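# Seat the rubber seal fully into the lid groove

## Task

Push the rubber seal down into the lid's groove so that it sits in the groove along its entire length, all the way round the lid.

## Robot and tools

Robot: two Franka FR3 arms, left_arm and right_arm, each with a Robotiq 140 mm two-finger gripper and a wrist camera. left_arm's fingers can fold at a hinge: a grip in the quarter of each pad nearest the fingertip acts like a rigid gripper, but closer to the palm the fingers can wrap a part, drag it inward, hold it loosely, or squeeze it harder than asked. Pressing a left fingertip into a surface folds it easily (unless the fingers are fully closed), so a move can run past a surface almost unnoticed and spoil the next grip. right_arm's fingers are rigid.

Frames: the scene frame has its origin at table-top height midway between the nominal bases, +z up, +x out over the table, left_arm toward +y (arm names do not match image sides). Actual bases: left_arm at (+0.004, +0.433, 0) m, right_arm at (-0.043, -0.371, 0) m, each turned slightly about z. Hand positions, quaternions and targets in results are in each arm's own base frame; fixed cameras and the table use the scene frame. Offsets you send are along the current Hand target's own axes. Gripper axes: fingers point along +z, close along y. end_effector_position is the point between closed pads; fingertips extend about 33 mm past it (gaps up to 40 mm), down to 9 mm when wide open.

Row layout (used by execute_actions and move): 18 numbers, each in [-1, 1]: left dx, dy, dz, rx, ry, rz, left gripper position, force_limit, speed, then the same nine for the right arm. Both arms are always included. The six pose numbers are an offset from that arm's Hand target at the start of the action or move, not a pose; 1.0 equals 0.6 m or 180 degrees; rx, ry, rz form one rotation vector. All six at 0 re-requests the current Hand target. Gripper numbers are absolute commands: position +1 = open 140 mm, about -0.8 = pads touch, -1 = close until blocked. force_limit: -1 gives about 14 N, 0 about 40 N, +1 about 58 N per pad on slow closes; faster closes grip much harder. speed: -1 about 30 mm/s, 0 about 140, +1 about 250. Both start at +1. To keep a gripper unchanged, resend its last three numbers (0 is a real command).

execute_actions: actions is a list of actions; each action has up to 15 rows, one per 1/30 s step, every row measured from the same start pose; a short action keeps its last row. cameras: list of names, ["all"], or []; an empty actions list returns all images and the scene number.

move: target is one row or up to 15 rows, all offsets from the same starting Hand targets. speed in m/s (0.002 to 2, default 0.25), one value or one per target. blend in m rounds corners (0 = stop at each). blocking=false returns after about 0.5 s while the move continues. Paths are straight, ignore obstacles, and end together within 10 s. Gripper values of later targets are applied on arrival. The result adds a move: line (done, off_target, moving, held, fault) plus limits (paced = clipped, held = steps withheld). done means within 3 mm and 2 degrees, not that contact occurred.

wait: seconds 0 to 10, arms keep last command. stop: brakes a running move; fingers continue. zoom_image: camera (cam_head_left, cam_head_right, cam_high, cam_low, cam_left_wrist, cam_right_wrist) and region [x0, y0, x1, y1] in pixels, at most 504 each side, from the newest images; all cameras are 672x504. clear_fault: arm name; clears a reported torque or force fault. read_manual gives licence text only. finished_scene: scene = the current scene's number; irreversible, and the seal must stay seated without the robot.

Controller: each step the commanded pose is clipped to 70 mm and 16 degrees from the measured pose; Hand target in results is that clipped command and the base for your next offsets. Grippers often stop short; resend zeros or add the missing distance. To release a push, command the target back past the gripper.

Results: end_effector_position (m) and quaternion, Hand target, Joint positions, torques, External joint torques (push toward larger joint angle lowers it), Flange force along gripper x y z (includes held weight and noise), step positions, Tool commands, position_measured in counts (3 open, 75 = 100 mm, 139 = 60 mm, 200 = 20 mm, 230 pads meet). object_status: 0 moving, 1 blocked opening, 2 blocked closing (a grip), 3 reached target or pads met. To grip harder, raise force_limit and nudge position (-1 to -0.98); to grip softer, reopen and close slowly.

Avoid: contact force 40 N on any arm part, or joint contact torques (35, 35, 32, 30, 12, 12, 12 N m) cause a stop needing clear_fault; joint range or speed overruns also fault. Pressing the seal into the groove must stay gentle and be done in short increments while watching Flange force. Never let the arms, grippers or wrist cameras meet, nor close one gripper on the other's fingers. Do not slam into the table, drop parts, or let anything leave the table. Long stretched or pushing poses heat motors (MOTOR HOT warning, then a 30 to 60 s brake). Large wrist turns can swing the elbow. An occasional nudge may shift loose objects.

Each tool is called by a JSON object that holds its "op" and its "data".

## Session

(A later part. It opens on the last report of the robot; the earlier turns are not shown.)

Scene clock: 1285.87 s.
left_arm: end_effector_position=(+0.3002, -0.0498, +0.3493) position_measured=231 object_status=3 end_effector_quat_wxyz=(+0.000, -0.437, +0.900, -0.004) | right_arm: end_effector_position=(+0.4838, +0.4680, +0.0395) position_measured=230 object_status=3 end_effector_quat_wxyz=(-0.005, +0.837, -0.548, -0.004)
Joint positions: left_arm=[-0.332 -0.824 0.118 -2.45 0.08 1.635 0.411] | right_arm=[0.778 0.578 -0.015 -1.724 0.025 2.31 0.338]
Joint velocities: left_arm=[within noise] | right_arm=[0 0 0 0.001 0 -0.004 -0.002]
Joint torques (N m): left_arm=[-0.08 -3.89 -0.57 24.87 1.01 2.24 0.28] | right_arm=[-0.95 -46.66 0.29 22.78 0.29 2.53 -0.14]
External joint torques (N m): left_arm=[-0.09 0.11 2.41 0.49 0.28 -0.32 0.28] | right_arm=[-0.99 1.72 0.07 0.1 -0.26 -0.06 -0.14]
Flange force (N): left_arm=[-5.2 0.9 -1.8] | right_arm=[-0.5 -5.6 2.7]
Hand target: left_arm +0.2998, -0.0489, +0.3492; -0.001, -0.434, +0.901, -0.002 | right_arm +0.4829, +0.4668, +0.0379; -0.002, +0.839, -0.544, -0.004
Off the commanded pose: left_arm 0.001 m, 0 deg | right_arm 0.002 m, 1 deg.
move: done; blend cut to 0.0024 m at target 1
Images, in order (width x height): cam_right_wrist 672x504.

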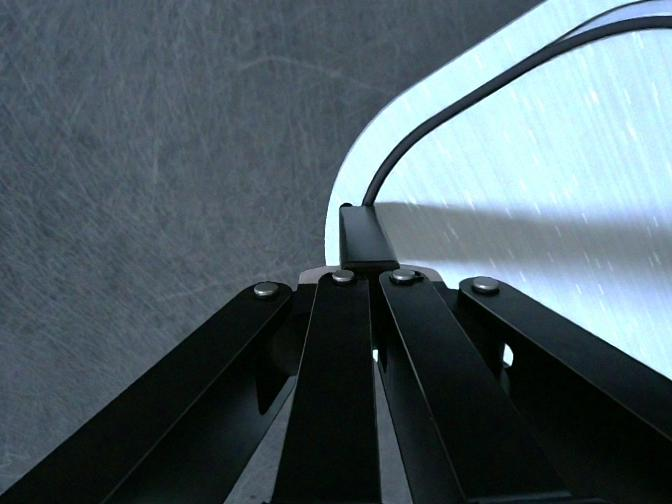

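{"op": "move", "data": {"target": [[0,0,0,0,0,0,-0.82,-1,-1,0,0.0042,0,0,0,0,-0.82,-1,-1],[0,0,0,0,0,0,-0.82,-1,-1,0,0.0042,0.0095,0,0,0,-0.82,-1,-1],[0,0,0,0,0,0,-0.82,-1,-1,0.0017,0.0062,0.0165,0,0,0,-0.82,-1,-1],[0,0,0,0,0,0,-0.82,-1,-1,0.0033,0.0083,0.0232,0,0,0,-0.82,-1,-1]], "speed": [0.02,0.03,0.012,0.012], "cameras": ["cam_right_wrist"]}}

{"op": "zoom_image", "data": {"camera": "cam_right_wrist", "region": [300, 80, 460, 280]}}

Scene clock: 1305.13 s.
left_arm: end_effector_position=(+0.3002, -0.0498, +0.3493) position_measured=231 object_status=3 end_effector_quat_wxyz=(+0.000, -0.437, +0.900, -0.004) | right_arm: end_effector_position=(+0.4804, +0.4649, +0.0308) position_measured=230 object_status=3 end_effector_quat_wxyz=(-0.004, +0.837, -0.548, -0.004)
Joint positions: left_arm=[-0.332 -0.824 0.118 -2.45 0.08 1.635 0.411] | right_arm=[0.778 0.582 -0.014 -1.744 0.024 2.331 0.338]
Joint velocities: left_arm=[within noise] | right_arm=[0.001 0 0 -0.001 0.001 0.003 0.001]
Joint torques (N m): left_arm=[-0.09 -3.87 -0.56 24.88 1.01 2.23 0.3] | right_arm=[-1.04 -41.66 0.64 20.59 0.38 3.54 -0.17]
External joint torques (N m): left_arm=[-0.11 0.16 2.43 0.51 0.28 -0.33 0.3] | right_arm=[-1.07 6.54 0.4 -1.82 -0.16 0.97 -0.17]
Flange force (N): left_arm=[-5.4 0.7 -1.9] | right_arm=[-1.0 -7.5 12.8]
Hand target: left_arm +0.2998, -0.0489, +0.3492; -0.001, -0.434, +0.901, -0.002 | right_arm +0.4791, +0.4631, +0.0240; -0.002, +0.839, -0.544, -0.004
Off the commanded pose: left_arm 0.001 m, 0 deg | right_arm 0.007 m, 1 deg.
move: off_target (right_arm)
Images, in order (width x height): cam_right_wrist 672x504.

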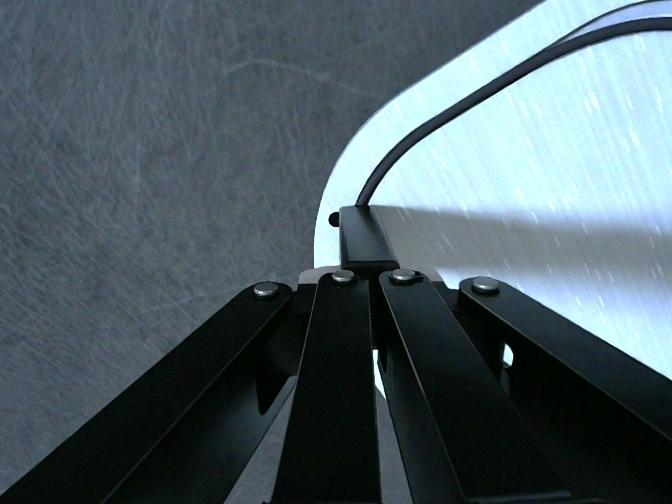

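Scaled by 2.520 from the camera's 672x504 image, which has a finer 960x720 frame.

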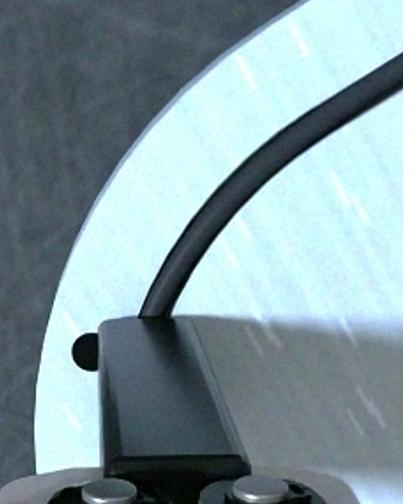

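{"op": "move", "data": {"target": [[0,0,0,0,0,0,-0.82,-1,-1,0,0,-0.025,0,0,0,-0.82,-1,-1],[0,0,0,0,0,0,-0.82,-1,-1,-0.0407,0.0053,-0.025,0,0,-0.139,-0.82,-1,-1]], "speed": [0.04,0.04], "blend": [0.003,0], "cameras": ["cam_right_wrist"]}}

{"op": "zoom_image", "data": {"camera": "cam_right_wrist", "region": [300, 80, 460, 280]}}

Scene clock: 1323.40 s.
left_arm: end_effector_position=(+0.3002, -0.0498, +0.3493) position_measured=231 object_status=3 end_effector_quat_wxyz=(+0.000, -0.437, +0.900, -0.004) | right_arm: end_effector_position=(+0.4670, +0.4852, +0.0408) position_measured=230 object_status=3 end_effector_quat_wxyz=(-0.005, +0.935, -0.354, -0.003)
Joint positions: left_arm=[-0.332 -0.824 0.118 -2.45 0.08 1.635 0.411] | right_arm=[0.669 0.583 0.15 -1.722 -0.098 2.304 0.013]
Joint velocities: left_arm=[within noise] | right_arm=[-0.001 0.001 0 0 -0.001 0 -0.006]
Joint torques (N m): left_arm=[-0.05 -3.84 -0.58 24.87 1.02 2.24 0.26] | right_arm=[-0.92 -46.21 3.46 23.18 0.28 2.51 -0.18]
External joint torques (N m): left_arm=[-0.05 0.17 2.42 0.49 0.29 -0.32 0.26] | right_arm=[-0.9 1.73 0.24 0.62 -0.29 -0.09 -0.18]
Flange force (N): left_arm=[-5.3 0.7 -1.8] | right_arm=[1.7 -7.6 2.4]
Hand target: left_arm +0.2998, -0.0489, +0.3492; -0.001, -0.434, +0.901, -0.002 | right_arm +0.4663, +0.4839, +0.0392; -0.003, +0.937, -0.349, -0.004
Off the commanded pose: left_arm 0.001 m, 0 deg | right_arm 0.002 m, 1 deg.
move: done
Images, in order (width x height): cam_right_wrist 672x504.

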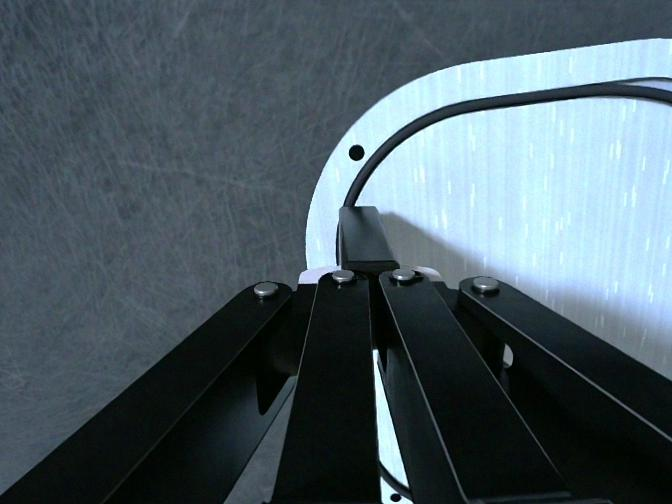

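Scaled by 2.520 from the camera's 672x504 image, which has a finer 960x720 frame.

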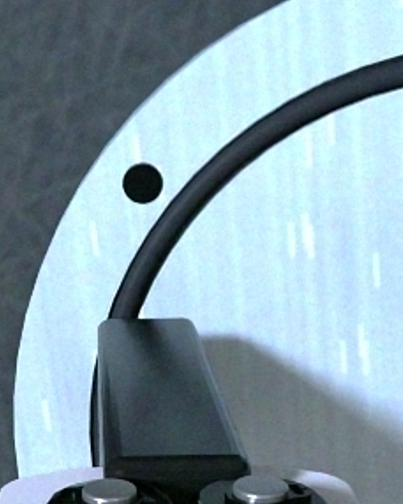

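{"op": "move", "data": {"target": [[0,0,0,0,0,0,-0.82,-1,-1,0,-0.0083,0,0,0,0,-0.82,-1,-1],[0,0,0,0,0,0,-0.82,-1,-1,0,-0.0083,0.0115,0,0,0,-0.82,-1,-1],[0,0,0,0,0,0,-0.82,-1,-1,0.0005,-0.0058,0.0187,0,0,0,-0.82,-1,-1],[0,0,0,0,0,0,-0.82,-1,-1,0.001,-0.0033,0.0253,0,0,0,-0.82,-1,-1]], "speed": [0.02,0.03,0.012,0.012], "cameras": ["cam_right_wrist"]}}

{"op": "zoom_image", "data": {"camera": "cam_right_wrist", "region": [300, 60, 500, 280]}}

Scene clock: 1339.17 s.
left_arm: end_effector_position=(+0.3002, -0.0498, +0.3493) position_measured=231 object_status=3 end_effector_quat_wxyz=(+0.000, -0.437, +0.900, -0.004) | right_arm: end_effector_position=(+0.4700, +0.4873, +0.0314) position_measured=230 object_status=3 end_effector_quat_wxyz=(-0.005, +0.936, -0.352, -0.003)
Joint positions: left_arm=[-0.332 -0.824 0.118 -2.45 0.08 1.635 0.411] | right_arm=[0.668 0.608 0.151 -1.706 -0.104 2.314 0.011]
Joint torques (N m): left_arm=[-0.05 -3.87 -0.58 24.86 1.02 2.25 0.29] | right_arm=[-0.58 -42.09 3.09 19.99 0.32 3.51 -0.04]
External joint torques (N m): left_arm=[-0.03 0.15 2.45 0.49 0.29 -0.32 0.29] | right_arm=[-0.38 6.52 -0.12 -2.56 -0.24 0.89 -0.04]
Flange force (N): left_arm=[-5.4 0.8 -1.8] | right_arm=[0.7 -3.8 12.5]
Hand target: left_arm +0.2998, -0.0489, +0.3492; -0.001, -0.434, +0.901, -0.002 | right_arm +0.4679, +0.4852, +0.0240; -0.003, +0.937, -0.349, -0.004
Off the commanded pose: left_arm 0.001 m, 0 deg | right_arm 0.008 m, 0 deg.
move: off_target (right_arm)
Images, in order (width x height): cam_right_wrist 672x504.

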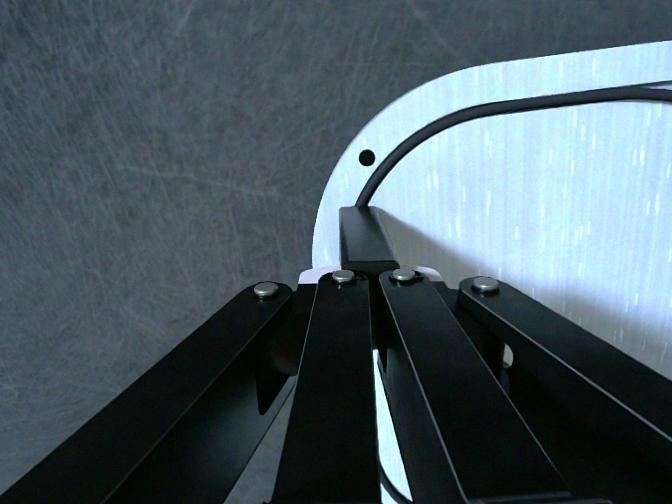

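Scaled by 2.291 from the camera's 672x504 image, which has a finer 960x720 frame.

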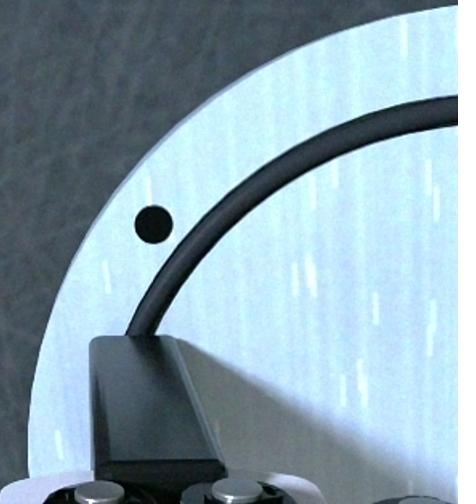

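{"op": "move", "data": {"target": [0,0,0,0,0,0,-0.82,-1,-1,0.0,0.003,0.0045,0,0,0,-0.82,-1,-1], "speed": 0.012}}

Scene clock: 1345.87 s.
left_arm: end_effector_position=(+0.3002, -0.0498, +0.3493) position_measured=231 object_status=3 end_effector_quat_wxyz=(+0.000, -0.437, +0.900, -0.004) | right_arm: end_effector_position=(+0.4699, +0.4872, +0.0313) position_measured=230 object_status=3 end_effector_quat_wxyz=(-0.007, +0.936, -0.352, -0.002)
Joint positions: left_arm=[-0.332 -0.824 0.118 -2.45 0.08 1.635 0.411] | right_arm=[0.668 0.605 0.151 -1.713 -0.105 2.322 0.011]
Joint velocities: left_arm=[within noise] | right_arm=[0 -0.001 -0.001 -0.003 -0.001 0.003 0.001]
Joint torques (N m): left_arm=[-0.07 -3.88 -0.57 24.88 1.01 2.23 0.3] | right_arm=[-0.63 -40.54 2.99 19.1 0.31 3.48 -0.05]
External joint torques (N m): left_arm=[-0.09 0.07 2.43 0.55 0.27 -0.32 0.3] | right_arm=[-0.81 7.88 -0.49 -3.35 -0.25 0.86 -0.04]
Flange force (N): left_arm=[-5.2 0.9 -2.0] | right_arm=[1.4 -3.6 14.9]
Hand target: left_arm +0.2998, -0.0489, +0.3492; -0.001, -0.434, +0.901, -0.002 | right_arm +0.4667, +0.4838, +0.0213; -0.003, +0.937, -0.349, -0.004
Off the commanded pose: left_arm 0.001 m, 0 deg | right_arm 0.011 m, 1 deg.
move: off_target (right_arm)

{"op": "move", "data": {"target": [[0,0,0,0,0,0,-0.82,-1,-1,0,0,-0.0395,0,0,0,-0.82,-1,-1],[0,0,0,0,0,0,-0.82,-1,-1,-0.033,-0.0063,-0.0395,0,0,0.486,-0.82,-1,-1]], "speed": [0.04,0.15], "blend": [0.003,0], "cameras": ["cam_right_wrist"]}}

{"op": "zoom_image", "data": {"camera": "cam_right_wrist", "region": [200, 160, 500, 340]}}

Scene clock: 1368.03 s.
left_arm: end_effector_position=(+0.3002, -0.0498, +0.3493) position_measured=231 object_status=3 end_effector_quat_wxyz=(+0.000, -0.437, +0.900, -0.004) | right_arm: end_effector_position=(+0.4556, +0.5000, +0.0466) position_measured=230 object_status=3 end_effector_quat_wxyz=(+0.002, -0.440, +0.898, +0.005)
Joint positions: left_arm=[-0.332 -0.824 0.118 -2.45 0.08 1.635 0.411] | right_arm=[1.21 0.628 -0.442 -1.696 0.341 2.255 1.285]
Joint velocities: left_arm=[within noise] | right_arm=[-0.001 -0.001 -0.001 0 -0.001 0 0.005]
Joint torques (N m): left_arm=[-0.1 -3.86 -0.59 24.86 1.01 2.24 0.28] | right_arm=[0.18 -45.1 -8.66 22.77 1.06 2.37 0.23]
External joint torques (N m): left_arm=[-0.11 0.21 2.43 0.47 0.28 -0.32 0.28] | right_arm=[0.14 2 -0.78 0.5 0.43 -0.13 0.23]
Flange force (N): left_arm=[-5.3 0.6 -1.8] | right_arm=[-8.0 -0.5 2.5]
Hand target: left_arm +0.2998, -0.0489, +0.3492; -0.001, -0.434, +0.901, -0.002 | right_arm +0.4544, +0.4994, +0.0452; -0.001, -0.436, +0.900, +0.005
Off the commanded pose: left_arm 0.001 m, 0 deg | right_arm 0.002 m, 1 deg.
move: done
Images, in order (width x height): cam_right_wrist 672x504.

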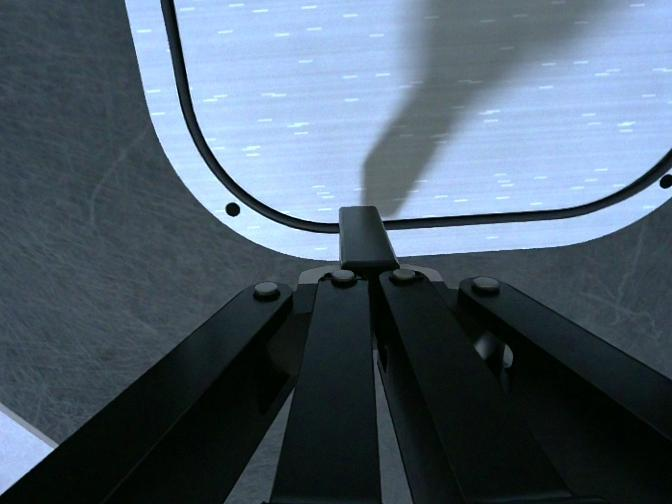

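Scaled by 1.680 from the camera's 672x504 image, which has a finer 960x720 frame.

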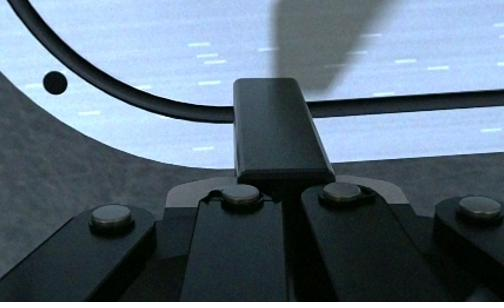

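{"op": "move", "data": {"target": [[0,0,0,0,0,0,-0.82,-1,-1,0,0,0.02,0,0,-0.011,-0.82,-1,-1],[0,0,0,0,0,0,-0.82,-1,-1,0,0,0.0278,0,0,-0.011,-0.82,-1,-1]], "speed": [0.03,0.012]}}

{"op": "move", "data": {"target": [0,0,0,0,0,0,-0.82,-1,-1,0.0,0.0,0.0033,0,0,0,-0.82,-1,-1], "speed": 0.012}}

Scene clock: 1384.10 s.
left_arm: end_effector_position=(+0.3002, -0.0498, +0.3493) position_measured=231 object_status=3 end_effector_quat_wxyz=(+0.000, -0.437, +0.900, -0.004) | right_arm: end_effector_position=(+0.4537, +0.4999, +0.0303) position_measured=230 object_status=3 end_effector_quat_wxyz=(-0.001, -0.448, +0.894, +0.005)
Joint positions: left_arm=[-0.332 -0.824 0.118 -2.45 0.08 1.635 0.411] | right_arm=[1.191 0.651 -0.417 -1.696 0.342 2.276 1.268]
Joint velocities: left_arm=[within noise] | right_arm=[-0.002 -0.001 0.003 0 -0.001 0.005 -0.002]
Joint torques (N m): left_arm=[-0.08 -3.87 -0.56 24.88 1.02 2.23 0.29] | right_arm=[-0.77 -45.95 -7.9 22.23 0.71 2.72 -0.22]
External joint torques (N m): left_arm=[-0.08 0.04 2.43 0.58 0.28 -0.32 0.29] | right_arm=[-0.81 1.65 -0.23 0.27 0.1 0.25 -0.22]
Flange force (N): left_arm=[-5.2 0.9 -2.0] | right_arm=[-6.0 -2.2 3.4]
Hand target: left_arm +0.2998, -0.0489, +0.3492; -0.001, -0.434, +0.901, -0.002 | right_arm +0.4543, +0.4996, +0.0285; -0.001, -0.451, +0.892, +0.005
Off the commanded pose: left_arm 0.001 m, 0 deg | right_arm 0.002 m, 0 deg.
move: done

Scene clock: 1384.80 s.
left_arm: end_effector_position=(+0.3002, -0.0498, +0.3493) position_measured=231 object_status=3 end_effector_quat_wxyz=(+0.000, -0.437, +0.900, -0.004) | right_arm: end_effector_position=(+0.4540, +0.5003, +0.0299) position_measured=230 object_status=3 end_effector_quat_wxyz=(-0.001, -0.448, +0.894, +0.006)
Joint positions: left_arm=[-0.332 -0.824 0.118 -2.45 0.08 1.635 0.411] | right_arm=[1.189 0.651 -0.414 -1.696 0.342 2.279 1.268]
Joint torques (N m): left_arm=[-0.07 -3.85 -0.57 24.88 1.01 2.23 0.31] | right_arm=[-0.97 -44.15 -7.27 21.4 0.75 2.99 -0.18]
External joint torques (N m): left_arm=[-0.08 0.18 2.41 0.48 0.28 -0.33 0.31] | right_arm=[-0.83 3.36 0.46 -0.45 0.15 0.53 -0.18]
Flange force (N): left_arm=[-5.3 0.7 -1.8] | right_arm=[-7.0 -2.2 7.2]
Hand target: left_arm +0.2998, -0.0489, +0.3492; -0.001, -0.434, +0.901, -0.002 | right_arm +0.4543, +0.4996, +0.0265; -0.001, -0.451, +0.892, +0.005
Off the commanded pose: left_arm 0.001 m, 0 deg | right_arm 0.003 m, 0 deg.
move: done

{"op": "move", "data": {"target": [0,0,0,0,0,0,-0.82,-1,-1,0.001,0.0,0.005,0,0,0,-0.82,-1,-1], "speed": 0.012, "cameras": ["cam_right_wrist"]}}

{"op": "zoom_image", "data": {"camera": "cam_right_wrist", "region": [180, 140, 560, 280]}}

Scene clock: 1390.53 s.
left_arm: end_effector_position=(+0.3002, -0.0498, +0.3493) position_measured=231 object_status=3 end_effector_quat_wxyz=(+0.000, -0.437, +0.900, -0.004) | right_arm: end_effector_position=(+0.4545, +0.5011, +0.0297) position_measured=230 object_status=3 end_effector_quat_wxyz=(+0.001, -0.448, +0.894, +0.006)
Joint positions: left_arm=[-0.332 -0.824 0.118 -2.45 0.08 1.635 0.411] | right_arm=[1.187 0.651 -0.412 -1.696 0.342 2.283 1.267]
Joint velocities: left_arm=[within noise] | right_arm=[0 0.001 0.001 0 0 0.003 -0.002]
Joint torques (N m): left_arm=[-0.06 -3.87 -0.6 24.91 1.02 2.24 0.29] | right_arm=[-1.23 -42.55 -6.64 20.65 0.81 3.4 -0.14]
External joint torques (N m): left_arm=[-0.07 0.16 2.41 0.49 0.29 -0.33 0.3] | right_arm=[-1.18 4.76 0.95 -1.14 0.21 0.94 -0.14]
Flange force (N): left_arm=[-5.3 0.7 -1.8] | right_arm=[-7.2 -2.6 10.7]
Hand target: left_arm +0.2998, -0.0489, +0.3492; -0.001, -0.434, +0.901, -0.002 | right_arm +0.4539, +0.4991, +0.0235; -0.001, -0.451, +0.892, +0.005
Off the commanded pose: left_arm 0.001 m, 0 deg | right_arm 0.007 m, 0 deg.
move: off_target (right_arm)
Images, in order (width x height): cam_right_wrist 672x504.

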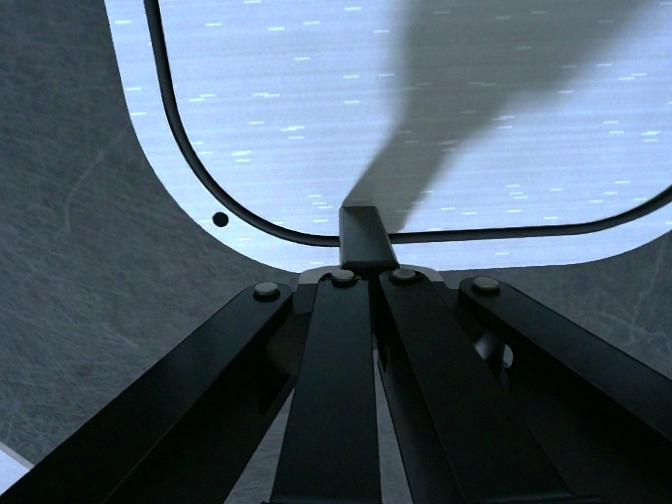

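Scaled by 1.326 from the camera's 672x504 image, which has a finer 960x720 frame.

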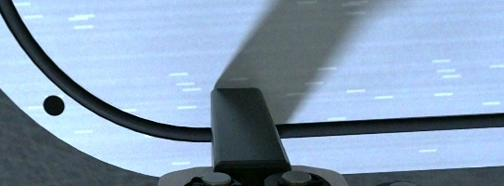

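{"op": "move", "data": {"target": [[0,0,0,0,0,0,-0.82,-1,-1,0,0,-0.02,0,0,0,-0.82,-1,-1],[0,0,0,0,0,0,-0.82,-1,-1,0.035,0,-0.02,0,0,0,-0.82,-1,-1],[0,0,0,0,0,0,-0.82,-1,-1,0.035,0,-0.0083,0,0,0,-0.82,-1,-1],[0,0,0,0,0,0,-0.82,-1,-1,0.035,0,-0.0042,0,0,0,-0.82,-1,-1]], "speed": [0.03,0.04,0.03,0.012], "blend": [0.003,0.003,0,0]}}

Scene clock: 1400.23 s.
left_arm: end_effector_position=(+0.3002, -0.0498, +0.3493) position_measured=231 object_status=3 end_effector_quat_wxyz=(+0.000, -0.437, +0.900, -0.004) | right_arm: end_effector_position=(+0.4410, +0.4827, +0.0300) position_measured=230 object_status=3 end_effector_quat_wxyz=(-0.001, -0.448, +0.894, +0.005)
Joint positions: left_arm=[-0.332 -0.824 0.118 -2.45 0.08 1.635 0.411] | right_arm=[1.202 0.591 -0.416 -1.796 0.329 2.321 1.264]
Joint torques (N m): left_arm=[-0.07 -3.86 -0.57 24.87 1.01 2.23 0.27] | right_arm=[-1.64 -40.26 -5.95 20.36 0.76 3.5 -0.14]
External joint torques (N m): left_arm=[-0.07 0.02 2.43 0.53 0.27 -0.33 0.27] | right_arm=[-1.68 5.38 1.15 -1.33 0.18 1.02 -0.15]
Flange force (N): left_arm=[-5.1 1.1 -1.9] | right_arm=[-8.3 -3.5 12.7]
Hand target: left_arm +0.2998, -0.0489, +0.3492; -0.001, -0.434, +0.901, -0.002 | right_arm +0.4415, +0.4822, +0.0260; -0.001, -0.451, +0.892, +0.005
Off the commanded pose: left_arm 0.001 m, 0 deg | right_arm 0.004 m, 0 deg.
move: off_target (right_arm)

{"op": "move", "data": {"target": [[0,0,0,0,0,0,-0.82,-1,-1,0,0,-0.02,0,0,0,-0.82,-1,-1],[0,0,0,0,0,0,-0.82,-1,-1,-0.0338,0.0267,-0.02,0,0,0,-0.82,-1,-1],[0,0,0,0,0,0,-0.82,-1,-1,-0.0338,0.0267,-0.0092,0,0,0,-0.82,-1,-1],[0,0,0,0,0,0,-0.82,-1,-1,-0.0328,0.0267,0.005,0,0,0,-0.82,-1,-1],[0,0,0,0,0,0,-0.82,-1,-1,-0.0328,0.0267,-0.02,0,0,0,-0.82,-1,-1],[0,0,0,0,0,0,-0.82,-1,-1,-0.0326,0.0533,-0.02,0,0,0,-0.82,-1,-1],[0,0,0,0,0,0,-0.82,-1,-1,-0.0326,0.0533,-0.0092,0,0,0,-0.82,-1,-1],[0,0,0,0,0,0,-0.82,-1,-1,-0.0316,0.0533,0.005,0,0,0,-0.82,-1,-1]], "speed": [0.04,0.05,0.03,0.015,0.04,0.05,0.03,0.015], "blend": [0.003,0.003,0,0,0.003,0.003,0,0], "cameras": ["cam_right_wrist"]}}

{"op": "zoom_image", "data": {"camera": "cam_right_wrist", "region": [80, 120, 640, 300]}}

Scene clock: 1419.40 s.
left_arm: end_effector_position=(+0.3002, -0.0498, +0.3493) position_measured=231 object_status=3 end_effector_quat_wxyz=(+0.000, -0.437, +0.900, -0.004) | right_arm: end_effector_position=(+0.4278, +0.5178, +0.0297) position_measured=230 object_status=3 end_effector_quat_wxyz=(+0.001, -0.453, +0.891, +0.006)
Joint positions: left_arm=[-0.332 -0.824 0.118 -2.45 0.08 1.635 0.411] | right_arm=[1.245 0.64 -0.421 -1.719 0.345 2.292 1.298]
Joint velocities: left_arm=[within noise] | right_arm=[0.001 0 0.001 0.001 0.003 0.004 -0.001]
Joint torques (N m): left_arm=[-0.06 -3.84 -0.58 24.88 1.02 2.24 0.3] | right_arm=[-0.32 -41.63 -6.94 20.97 1.26 3.21 0.01]
External joint torques (N m): left_arm=[-0.1 0.11 2.35 0.55 0.28 -0.31 0.3] | right_arm=[-0.39 5.59 0.69 -0.96 0.65 0.72 0]
Flange force (N): left_arm=[-5.2 0.8 -2.0] | right_arm=[-10.1 -1.5 11.6]
Hand target: left_arm +0.2998, -0.0489, +0.3492; -0.001, -0.434, +0.901, -0.002 | right_arm +0.4269, +0.5165, +0.0233; -0.001, -0.451, +0.892, +0.005
Off the commanded pose: left_arm 0.001 m, 0 deg | right_arm 0.007 m, 0 deg.
move: off_target (right_arm)
Images, in order (width x height): cam_right_wrist 672x504.

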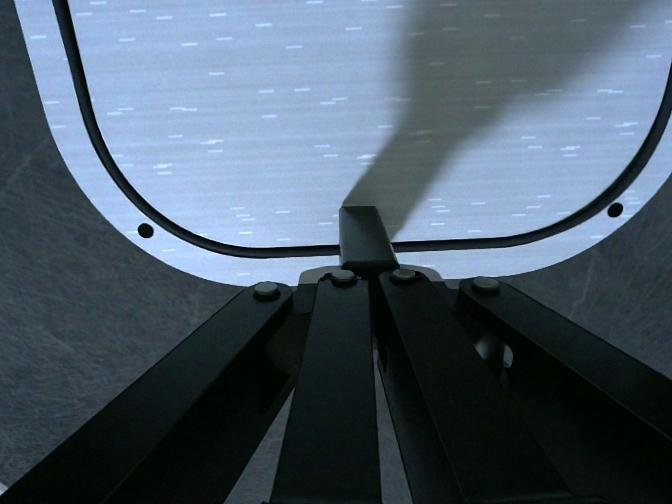

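Region (80, 120, 640, 300) is 560x180 pixels. A region can be at most 504 by 504 pixels.

{"op": "move", "data": {"target": [[0,0,0,0,0,0,-0.82,-1,-1,0,0,-0.0245,0,0,0,-0.82,-1,-1],[0,0,0,0,0,0,-0.82,-1,-1,-0.0055,0.0267,-0.0245,0,0,0,-0.82,-1,-1],[0,0,0,0,0,0,-0.82,-1,-1,-0.0055,0.0267,-0.0137,0,0,0,-0.82,-1,-1],[0,0,0,0,0,0,-0.82,-1,-1,-0.0045,0.0267,0,0,0,0,-0.82,-1,-1],[0,0,0,0,0,0,-0.82,-1,-1,-0.0045,0.0267,-0.0245,0,0,0,-0.82,-1,-1],[0,0,0,0,0,0,-0.82,-1,-1,-0.0045,0.0533,-0.0245,0,0,0,-0.82,-1,-1],[0,0,0,0,0,0,-0.82,-1,-1,-0.0045,0.0533,-0.0137,0,0,0,-0.82,-1,-1],[0,0,0,0,0,0,-0.82,-1,-1,-0.0035,0.0533,0,0,0,0,-0.82,-1,-1]], "speed": [0.04,0.05,0.03,0.015,0.04,0.05,0.03,0.015], "blend": [0.003,0.003,0,0,0.003,0.003,0,0], "cameras": ["cam_right_wrist"]}}

{"op": "zoom_image", "data": {"camera": "cam_right_wrist", "region": [60, 120, 560, 300]}}

Scene clock: 1439.37 s.
left_arm: end_effector_position=(+0.3002, -0.0498, +0.3493) position_measured=231 object_status=3 end_effector_quat_wxyz=(+0.000, -0.437, +0.900, -0.004) | right_arm: end_effector_position=(+0.4033, +0.5383, +0.0297) position_measured=230 object_status=3 end_effector_quat_wxyz=(+0.000, -0.453, +0.891, +0.006)
Joint positions: left_arm=[-0.332 -0.824 0.118 -2.45 0.08 1.635 0.411] | right_arm=[1.308 0.647 -0.44 -1.714 0.361 2.287 1.337]
Joint velocities: left_arm=[within noise] | right_arm=[0 0.002 0 -0.002 0.001 0.005 0]
Joint torques (N m): left_arm=[-0.05 -3.87 -0.58 24.91 1.01 2.24 0.28] | right_arm=[-0.41 -41.95 -7.07 21 1.27 3.26 0.04]
External joint torques (N m): left_arm=[-0.08 0.2 2.4 0.51 0.28 -0.32 0.28] | right_arm=[-0.25 5.31 1.19 -0.93 0.66 0.76 0.04]
Flange force (N): left_arm=[-5.3 0.6 -1.9] | right_arm=[-9.5 -0.6 11.4]
Hand target: left_arm +0.2998, -0.0489, +0.3492; -0.001, -0.434, +0.901, -0.002 | right_arm +0.4024, +0.5371, +0.0236; -0.001, -0.451, +0.892, +0.005
Off the commanded pose: left_arm 0.001 m, 0 deg | right_arm 0.006 m, 0 deg.
move: off_target (right_arm)
Images, in order (width x height): cam_right_wrist 672x504.

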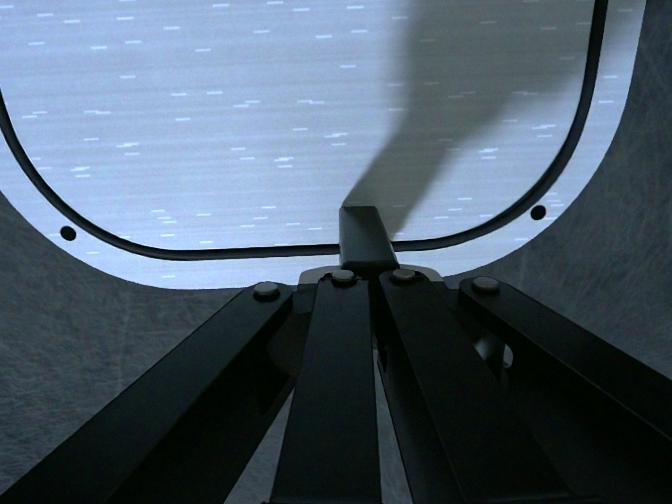

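Scaled by 1.008 from the camera's 672x504 image, which has a finer 960x720 frame.

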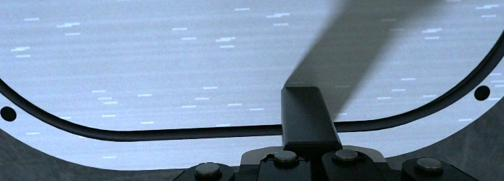

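{"op": "move", "data": {"target": [[0,0,0,0,0,0,-0.82,-1,-1,0,0,-0.0245,0,0,0,-0.82,-1,-1],[0,0,0,0,0,0,-0.82,-1,-1,-0.0062,0.0233,-0.0245,0,0,0,-0.82,-1,-1],[0,0,0,0,0,0,-0.82,-1,-1,-0.0062,0.0233,-0.0137,0,0,0,-0.82,-1,-1],[0,0,0,0,0,0,-0.82,-1,-1,-0.0052,0.0233,0,0,0,0,-0.82,-1,-1],[0,0,0,0,0,0,-0.82,-1,-1,-0.0052,0.0233,-0.0245,0,0,0,-0.82,-1,-1],[0,0,0,0,0,0,-0.82,-1,-1,-0.0052,0.0483,-0.0245,0,0,0,-0.82,-1,-1],[0,0,0,0,0,0,-0.82,-1,-1,-0.0052,0.0483,-0.0137,0,0,0,-0.82,-1,-1],[0,0,0,0,0,0,-0.82,-1,-1,-0.0042,0.0483,0,0,0,0,-0.82,-1,-1]], "speed": [0.04,0.05,0.03,0.015,0.04,0.05,0.03,0.015], "blend": [0.003,0.003,0,0,0.003,0.003,0,0], "cameras": ["cam_right_wrist"]}}

{"op": "zoom_image", "data": {"camera": "cam_right_wrist", "region": [60, 0, 560, 300]}}

Scene clock: 1455.53 s.
left_arm: end_effector_position=(+0.3002, -0.0498, +0.3493) position_measured=231 object_status=3 end_effector_quat_wxyz=(+0.000, -0.437, +0.900, -0.004) | right_arm: end_effector_position=(+0.3813, +0.5572, +0.0297) position_measured=230 object_status=3 end_effector_quat_wxyz=(+0.000, -0.453, +0.891, +0.006)
Joint positions: left_arm=[-0.332 -0.824 0.118 -2.45 0.08 1.635 0.411] | right_arm=[1.364 0.659 -0.458 -1.7 0.377 2.277 1.371]
Joint velocities: left_arm=[within noise] | right_arm=[0 0.001 0 0 0.005 0.007 0.001]
Joint torques (N m): left_arm=[-0.08 -3.89 -0.56 24.89 1 2.24 0.3] | right_arm=[-0.39 -42.26 -7.4 21.03 1.35 3.2 0.05]
External joint torques (N m): left_arm=[-0.07 0.17 2.47 0.46 0.27 -0.33 0.3] | right_arm=[-0.36 4.69 1.11 -0.62 0.74 0.74 0.05]
Flange force (N): left_arm=[-5.4 0.8 -1.8] | right_arm=[-9.6 -0.4 10.4]
Hand target: left_arm +0.2998, -0.0489, +0.3492; -0.001, -0.434, +0.901, -0.002 | right_arm +0.3806, +0.5563, +0.0239; -0.001, -0.451, +0.892, +0.005
Off the commanded pose: left_arm 0.001 m, 0 deg | right_arm 0.006 m, 0 deg.
move: off_target (right_arm)
Images, in order (width x height): cam_right_wrist 672x504.

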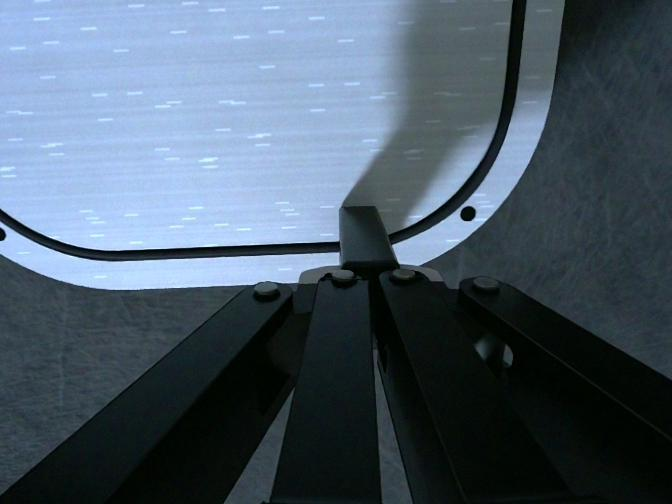

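Scaled by 1.008 from the camera's 672x504 image, which has a finer 960x720 frame.

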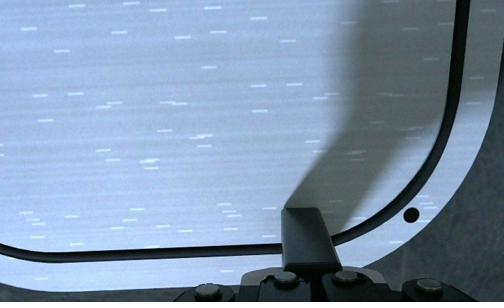

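{"op": "move", "data": {"target": [[0,0,0,0,0,0,-0.82,-1,-1,0,0,-0.027,0,0,0,-0.82,-1,-1],[0,0,0,0,0,0,-0.82,-1,-1,0.0025,0.038,-0.027,0,0,-0.136,-0.82,-1,-1]], "speed": [0.04,0.05], "blend": [0.003,0], "cameras": ["cam_right_wrist"]}}

{"op": "zoom_image", "data": {"camera": "cam_right_wrist", "region": [200, 120, 500, 290]}}

Scene clock: 1471.53 s.
left_arm: end_effector_position=(+0.3002, -0.0498, +0.3493) position_measured=231 object_status=3 end_effector_quat_wxyz=(+0.000, -0.437, +0.900, -0.004) | right_arm: end_effector_position=(+0.3606, +0.5681, +0.0395) position_measured=230 object_status=3 end_effector_quat_wxyz=(-0.002, -0.626, +0.780, +0.005)
Joint positions: left_arm=[-0.332 -0.824 0.118 -2.45 0.08 1.635 0.411] | right_arm=[1.284 0.611 -0.324 -1.708 0.255 2.277 1.066]
Joint velocities: left_arm=[within noise] | right_arm=[0 0.001 0 0.001 0 0 -0.007]
Joint torques (N m): left_arm=[-0.05 -3.87 -0.56 24.88 1.01 2.25 0.33] | right_arm=[-0.95 -47.11 -5.41 22.32 0.32 2.76 -0.12]
External joint torques (N m): left_arm=[-0.03 0.16 2.48 0.49 0.29 -0.32 0.33] | right_arm=[-1.15 0.49 0.03 0.01 -0.27 0.29 -0.12]
Flange force (N): left_arm=[-5.5 0.8 -1.8] | right_arm=[-1.1 -2.1 1.5]
Hand target: left_arm +0.2998, -0.0489, +0.3492; -0.001, -0.434, +0.901, -0.002 | right_arm +0.3614, +0.5685, +0.0403; +0.000, -0.630, +0.777, +0.005
Off the commanded pose: left_arm 0.001 m, 0 deg | right_arm 0.001 m, 1 deg.
move: done
Images, in order (width x height): cam_right_wrist 672x504.

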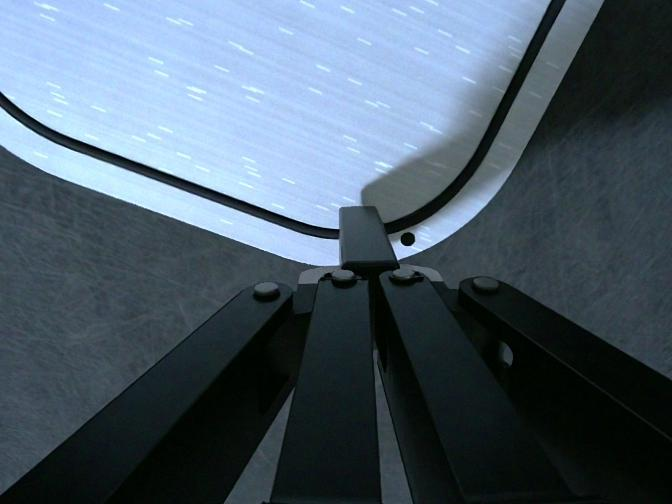

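Scaled by 1.680 from the camera's 672x504 image, which has a finer 960x720 frame.

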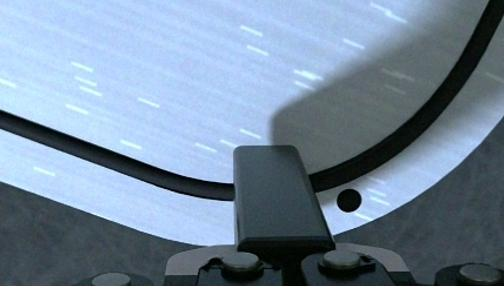

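{"op": "move", "data": {"target": [[0,0,0,0,0,0,-0.82,-1,-1,0,0,0.0142,0,0,0,-0.82,-1,-1],[0,0,0,0,0,0,-0.82,-1,-1,0.0015,0,0.028,0,0,0,-0.82,-1,-1]], "speed": [0.03,0.015], "cameras": ["cam_right_wrist"]}}

Scene clock: 1480.40 s.
left_arm: end_effector_position=(+0.3002, -0.0498, +0.3493) position_measured=231 object_status=3 end_effector_quat_wxyz=(+0.000, -0.437, +0.900, -0.004) | right_arm: end_effector_position=(+0.3620, +0.5696, +0.0299) position_measured=230 object_status=3 end_effector_quat_wxyz=(+0.002, -0.627, +0.779, +0.006)
Joint positions: left_arm=[-0.332 -0.824 0.118 -2.45 0.08 1.635 0.411] | right_arm=[1.272 0.624 -0.31 -1.712 0.255 2.305 1.061]
Joint velocities: left_arm=[within noise] | right_arm=[-0.002 -0.001 0.002 0 0.001 0.004 0]
Joint torques (N m): left_arm=[-0.06 -3.87 -0.55 24.85 1.01 2.24 0.31] | right_arm=[-1.13 -43.06 -4.72 20.89 0.8 3.22 -0.17]
External joint torques (N m): left_arm=[-0.05 0.19 2.49 0.44 0.28 -0.33 0.31] | right_arm=[-1.41 5.01 0.54 -1.35 0.22 0.71 -0.17]
Flange force (N): left_arm=[-5.5 0.8 -1.7] | right_arm=[-6.0 -4.6 10.5]
Hand target: left_arm +0.2998, -0.0489, +0.3492; -0.001, -0.434, +0.901, -0.002 | right_arm +0.3612, +0.5678, +0.0235; +0.000, -0.630, +0.777, +0.005
Off the commanded pose: left_arm 0.001 m, 0 deg | right_arm 0.007 m, 0 deg.
move: off_target (right_arm)
Images, in order (width x height): cam_right_wrist 672x504.

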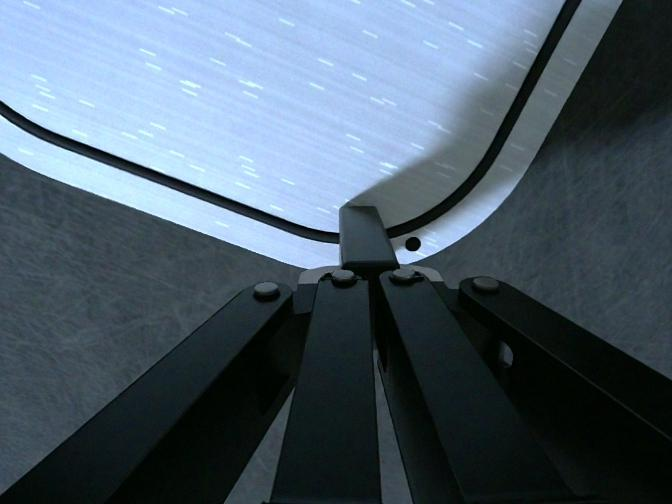

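{"op": "move", "data": {"target": [[0,0,0,0,0,0,-0.82,-1,-1,0,0,-0.0265,0,0,0,-0.82,-1,-1],[0,0,0,0,0,0,-0.82,-1,-1,0.0035,0.0337,-0.0265,0,0,-0.1222,-0.82,-1,-1]], "speed": [0.04,0.05], "blend": [0.003,0], "cameras": ["cam_right_wrist"]}}

{"op": "zoom_image", "data": {"camera": "cam_right_wrist", "region": [200, 120, 500, 290]}}

Scene clock: 1494.60 s.
left_arm: end_effector_position=(+0.3002, -0.0498, +0.3493) position_measured=231 object_status=3 end_effector_quat_wxyz=(+0.000, -0.437, +0.900, -0.004) | right_arm: end_effector_position=(+0.3402, +0.5692, +0.0386) position_measured=230 object_status=3 end_effector_quat_wxyz=(+0.001, +0.763, -0.646, -0.005)
Joint positions: left_arm=[-0.332 -0.824 0.118 -2.45 0.08 1.635 0.411] | right_arm=[1.186 0.566 -0.176 -1.758 0.14 2.311 0.776]
Joint velocities: left_arm=[within noise] | right_arm=[0.001 0 0 0.002 -0.001 -0.001 -0.004]
Joint torques (N m): left_arm=[-0.06 -3.9 -0.58 24.86 1.01 2.24 0.29] | right_arm=[-1.01 -46.97 -2.43 22.31 0.29 2.79 -0.09]
External joint torques (N m): left_arm=[-0.07 0.05 2.45 0.52 0.28 -0.31 0.29] | right_arm=[-0.92 0.73 0.33 -0.25 -0.28 0.25 -0.09]
Flange force (N): left_arm=[-5.2 1.0 -1.8] | right_arm=[0.2 -1.4 1.8]
Hand target: left_arm +0.2998, -0.0489, +0.3492; -0.001, -0.434, +0.901, -0.002 | right_arm +0.3410, +0.5698, +0.0395; -0.001, +0.767, -0.642, -0.004
Off the commanded pose: left_arm 0.001 m, 0 deg | right_arm 0.001 m, 1 deg.
move: done
Images, in order (width x height): cam_right_wrist 672x504.

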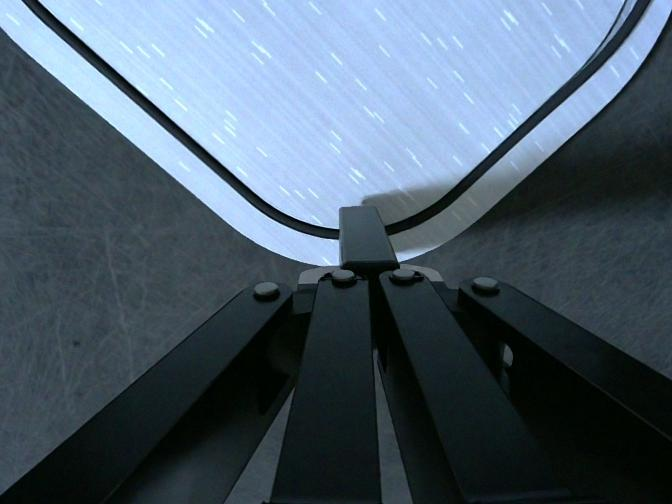

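Scaled by 1.680 from the camera's 672x504 image, which has a finer 960x720 frame.

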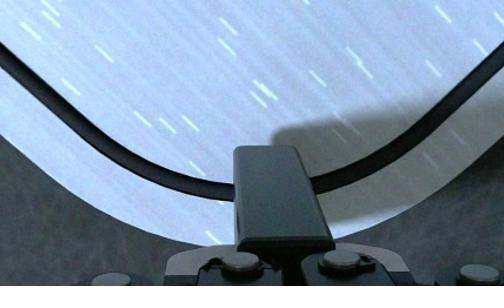

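{"op": "move", "data": {"target": [[0,0,0,0,0,0,-0.82,-1,-1,0,0,0.0133,0,0,0,-0.82,-1,-1],[0,0,0,0,0,0,-0.82,-1,-1,0.002,0.0008,0.0272,0,0,0,-0.82,-1,-1]], "speed": [0.03,0.015]}}

{"op": "move", "data": {"target": [[0,0,0,0,0,0,-0.82,-1,-1,0,0,-0.027,0,0,0,-0.82,-1,-1],[0,0,0,0,0,0,-0.82,-1,-1,0.0035,0.0337,-0.027,0,0,-0.1222,-0.82,-1,-1]], "speed": [0.04,0.05], "blend": [0.003,0], "cameras": ["cam_right_wrist"]}}

{"op": "zoom_image", "data": {"camera": "cam_right_wrist", "region": [200, 120, 500, 290]}}

Scene clock: 1504.97 s.
left_arm: end_effector_position=(+0.3002, -0.0498, +0.3493) position_measured=231 object_status=3 end_effector_quat_wxyz=(+0.000, -0.437, +0.900, -0.004) | right_arm: end_effector_position=(+0.3420, +0.5709, +0.0304) position_measured=230 object_status=3 end_effector_quat_wxyz=(-0.004, +0.764, -0.645, -0.005)
Joint positions: left_arm=[-0.332 -0.824 0.118 -2.45 0.08 1.635 0.411] | right_arm=[1.178 0.578 -0.168 -1.763 0.14 2.34 0.772]
Joint velocities: left_arm=[within noise] | right_arm=[-0.003 0.001 0.001 0 0 0.004 0.002]
Joint torques (N m): left_arm=[-0.05 -3.84 -0.58 24.89 1.01 2.23 0.27] | right_arm=[-1.52 -42.13 -1.89 20.87 0.69 3.22 -0.12]
External joint torques (N m): left_arm=[-0.07 0.12 2.43 0.52 0.28 -0.34 0.27] | right_arm=[-1.52 5.61 0.72 -1.42 0.14 0.67 -0.12]
Flange force (N): left_arm=[-5.2 0.8 -1.9] | right_arm=[-4.5 -6.8 11.3]
Hand target: left_arm +0.2998, -0.0489, +0.3492; -0.001, -0.434, +0.901, -0.002 | right_arm +0.3407, +0.5686, +0.0231; -0.001, +0.767, -0.642, -0.004
Off the commanded pose: left_arm 0.001 m, 0 deg | right_arm 0.008 m, 1 deg.
move: off_target (right_arm)

Scene clock: 1510.00 s.
left_arm: end_effector_position=(+0.3002, -0.0498, +0.3493) position_measured=231 object_status=3 end_effector_quat_wxyz=(+0.000, -0.437, +0.900, -0.004) | right_arm: end_effector_position=(+0.3205, +0.5622, +0.0385) position_measured=230 object_status=3 end_effector_quat_wxyz=(+0.000, +0.872, -0.489, -0.005)
Joint positions: left_arm=[-0.332 -0.824 0.118 -2.45 0.08 1.635 0.411] | right_arm=[1.074 0.515 -0.027 -1.832 0.031 2.347 0.479]
Joint velocities: left_arm=[within noise] | right_arm=[-0.001 0.001 0 0 0 0 -0.007]
Joint torques (N m): left_arm=[-0.07 -3.88 -0.57 24.9 1.01 2.24 0.3] | right_arm=[-0.98 -45.78 0.23 22.13 0.26 2.81 -0.12]
External joint torques (N m): left_arm=[-0.08 0.18 2.42 0.49 0.27 -0.32 0.3] | right_arm=[-0.66 0.37 0.52 0.04 -0.27 0.28 -0.12]
Flange force (N): left_arm=[-5.3 0.7 -1.8] | right_arm=[0.4 -1.0 1.2]
Hand target: left_arm +0.2998, -0.0489, +0.3492; -0.001, -0.434, +0.901, -0.002 | right_arm +0.3212, +0.5629, +0.0394; -0.002, +0.875, -0.484, -0.004
Off the commanded pose: left_arm 0.001 m, 0 deg | right_arm 0.001 m, 1 deg.
move: done
Images, in order (width x height): cam_right_wrist 672x504.

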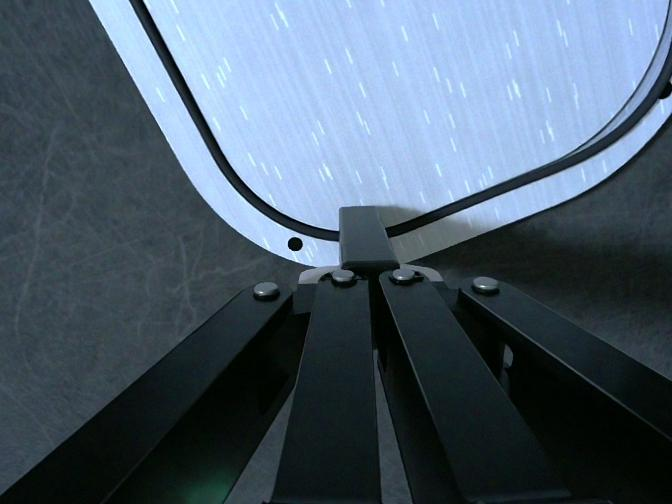

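Scaled by 1.680 from the camera's 672x504 image, which has a finer 960x720 frame.

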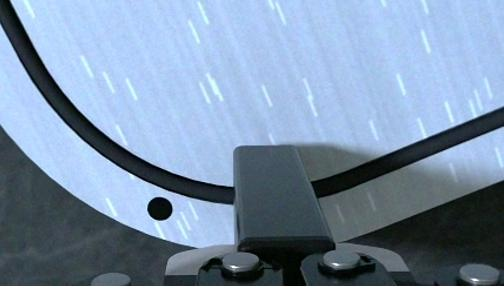

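{"op": "move", "data": {"target": [[0,0,0,0,0,0,-0.82,-1,-1,0,0,0.013,0,0,0,-0.82,-1,-1],[0,0,0,0,0,0,-0.82,-1,-1,0.002,0.0008,0.027,0,0,0,-0.82,-1,-1]], "speed": [0.03,0.015]}}

{"op": "move", "data": {"target": [[0,0,0,0,0,0,-0.82,-1,-1,0,0,-0.027,0,0,0,-0.82,-1,-1],[0,0,0,0,0,0,-0.82,-1,-1,0.0035,0.0337,-0.027,0,0,-0.1222,-0.82,-1,-1]], "speed": [0.04,0.05], "blend": [0.003,0], "cameras": ["cam_right_wrist"]}}

{"op": "zoom_image", "data": {"camera": "cam_right_wrist", "region": [200, 100, 600, 290]}}

Scene clock: 1521.60 s.
left_arm: end_effector_position=(+0.3002, -0.0498, +0.3493) position_measured=231 object_status=3 end_effector_quat_wxyz=(+0.000, -0.437, +0.900, -0.004) | right_arm: end_effector_position=(+0.3228, +0.5647, +0.0310) position_measured=230 object_status=3 end_effector_quat_wxyz=(-0.006, +0.873, -0.488, -0.004)
Joint positions: left_arm=[-0.332 -0.824 0.118 -2.45 0.08 1.635 0.411] | right_arm=[1.072 0.529 -0.025 -1.836 0.031 2.376 0.476]
Joint velocities: left_arm=[within noise] | right_arm=[-0.001 0.001 0 -0.003 0 0.004 -0.001]
Joint torques (N m): left_arm=[-0.08 -3.86 -0.56 24.89 1.02 2.25 0.32] | right_arm=[-1.16 -40.68 0.27 20.33 0.46 3.22 -0.17]
External joint torques (N m): left_arm=[-0.04 -0.04 2.49 0.64 0.3 -0.3 0.32] | right_arm=[-1.27 5.76 0.17 -1.66 -0.06 0.65 -0.16]
Flange force (N): left_arm=[-5.4 1.2 -2.1] | right_arm=[-1.3 -6.6 11.4]
Hand target: left_arm +0.2998, -0.0489, +0.3492; -0.001, -0.434, +0.901, -0.002 | right_arm +0.3214, +0.5617, +0.0232; -0.002, +0.875, -0.484, -0.004
Off the commanded pose: left_arm 0.001 m, 0 deg | right_arm 0.009 m, 1 deg.
move: off_target (right_arm)

Scene clock: 1526.63 s.
left_arm: end_effector_position=(+0.3002, -0.0498, +0.3493) position_measured=231 object_status=3 end_effector_quat_wxyz=(+0.000, -0.437, +0.900, -0.004) | right_arm: end_effector_position=(+0.3048, +0.5484, +0.0385) position_measured=230 object_status=3 end_effector_quat_wxyz=(-0.001, +0.950, -0.313, -0.005)
Joint positions: left_arm=[-0.332 -0.824 0.118 -2.45 0.08 1.635 0.411] | right_arm=[0.944 0.467 0.123 -1.918 -0.067 2.381 0.17]
Joint velocities: left_arm=[within noise] | right_arm=[0 0 0.001 0 0 0 -0.005]
Joint torques (N m): left_arm=[-0.09 -3.84 -0.57 24.86 1.02 2.23 0.29] | right_arm=[-0.99 -43.78 2.51 21.72 0.24 2.84 -0.17]
External joint torques (N m): left_arm=[-0.14 0.13 2.39 0.52 0.29 -0.32 0.3] | right_arm=[-0.85 0.3 0.39 0.03 -0.28 0.27 -0.17]
Flange force (N): left_arm=[-5.2 0.7 -1.9] | right_arm=[1.2 -0.3 0.9]
Hand target: left_arm +0.2998, -0.0489, +0.3492; -0.001, -0.434, +0.901, -0.002 | right_arm +0.3054, +0.5491, +0.0394; -0.003, +0.951, -0.308, -0.004
Off the commanded pose: left_arm 0.001 m, 0 deg | right_arm 0.001 m, 1 deg.
move: done
Images, in order (width x height): cam_right_wrist 672x504.

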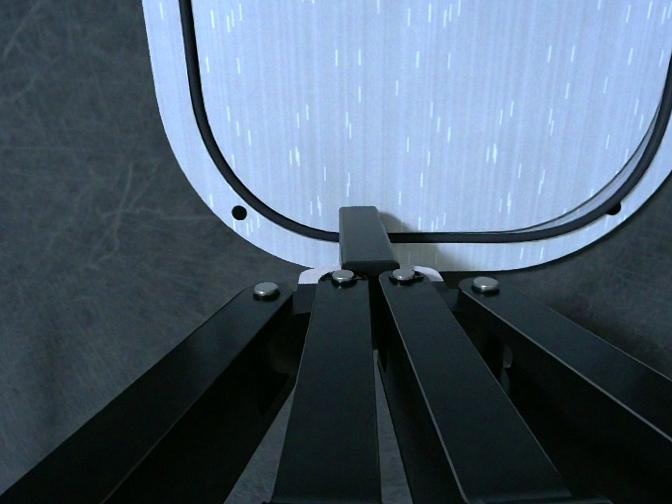

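Scaled by 1.260 from the camera's 672x504 image, which has a finer 960x720 frame.

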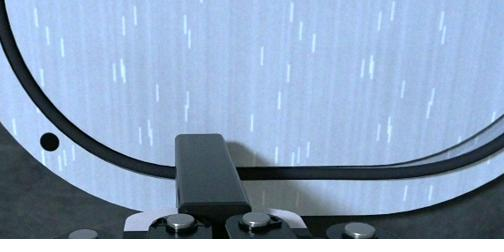

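{"op": "move", "data": {"target": [[0,0,0,0,0,0,-0.82,-1,-1,0,0,0.013,0,0,0,-0.82,-1,-1],[0,0,0,0,0,0,-0.82,-1,-1,0.0015,0,0.027,0,0,0,-0.82,-1,-1],[0,0,0,0,0,0,-0.82,-1,-1,0.0015,0,0.0,0,0,0,-0.82,-1,-1],[0,0,0,0,0,0,-0.82,-1,-1,0.0,0.0267,0.0,0,0,0,-0.82,-1,-1],[0,0,0,0,0,0,-0.82,-1,-1,0,0.0267,0.012,0,0,0,-0.82,-1,-1],[0,0,0,0,0,0,-0.82,-1,-1,0.0015,0.0267,0.027,0,0,0,-0.82,-1,-1]], "speed": [0.03,0.015,0.04,0.05,0.03,0.015], "blend": [0,0,0.003,0.003,0,0], "cameras": ["cam_right_wrist"]}}

{"op": "zoom_image", "data": {"camera": "cam_right_wrist", "region": [200, 100, 600, 290]}}

Scene clock: 1543.80 s.
left_arm: end_effector_position=(+0.3002, -0.0498, +0.3493) position_measured=231 object_status=3 end_effector_quat_wxyz=(+0.000, -0.437, +0.900, -0.004) | right_arm: end_effector_position=(+0.2979, +0.5393, +0.0321) position_measured=230 object_status=3 end_effector_quat_wxyz=(-0.008, +0.951, -0.309, -0.003)
Joint positions: left_arm=[-0.332 -0.824 0.118 -2.45 0.08 1.635 0.411] | right_arm=[0.939 0.442 0.129 -1.985 -0.072 2.436 0.168]
Joint velocities: left_arm=[within noise] | right_arm=[-0.001 0.001 -0.001 -0.001 0.001 0.005 0.001]
Joint torques (N m): left_arm=[-0.07 -3.86 -0.57 24.88 1.02 2.23 0.29] | right_arm=[-0.45 -35 1.42 19.14 0.2 3.18 0.01]
External joint torques (N m): left_arm=[-0.08 0.13 2.43 0.53 0.28 -0.32 0.29] | right_arm=[-0.36 8.12 -0.73 -2.23 -0.3 0.55 0.01]
Flange force (N): left_arm=[-5.3 0.8 -1.9] | right_arm=[-0.6 -9.8 16.6]
Hand target: left_arm +0.2998, -0.0489, +0.3492; -0.001, -0.434, +0.901, -0.002 | right_arm +0.2967, +0.5357, +0.0231; -0.003, +0.951, -0.308, -0.004
Off the commanded pose: left_arm 0.001 m, 0 deg | right_arm 0.010 m, 1 deg.
move: off_target (right_arm)
Images, in order (width x height): cam_right_wrist 672x504.

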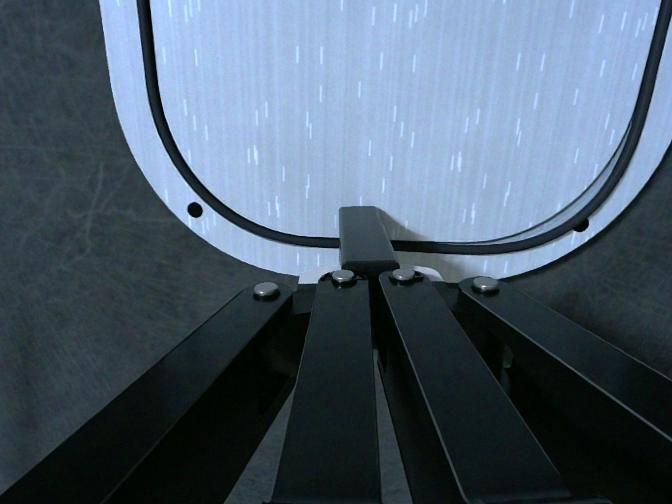

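Scaled by 1.260 from the camera's 672x504 image, which has a finer 960x720 frame.

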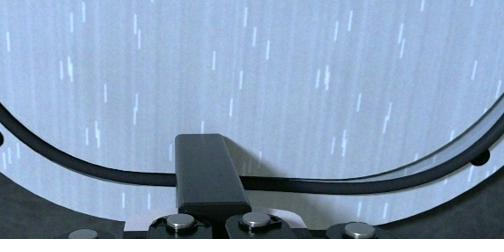

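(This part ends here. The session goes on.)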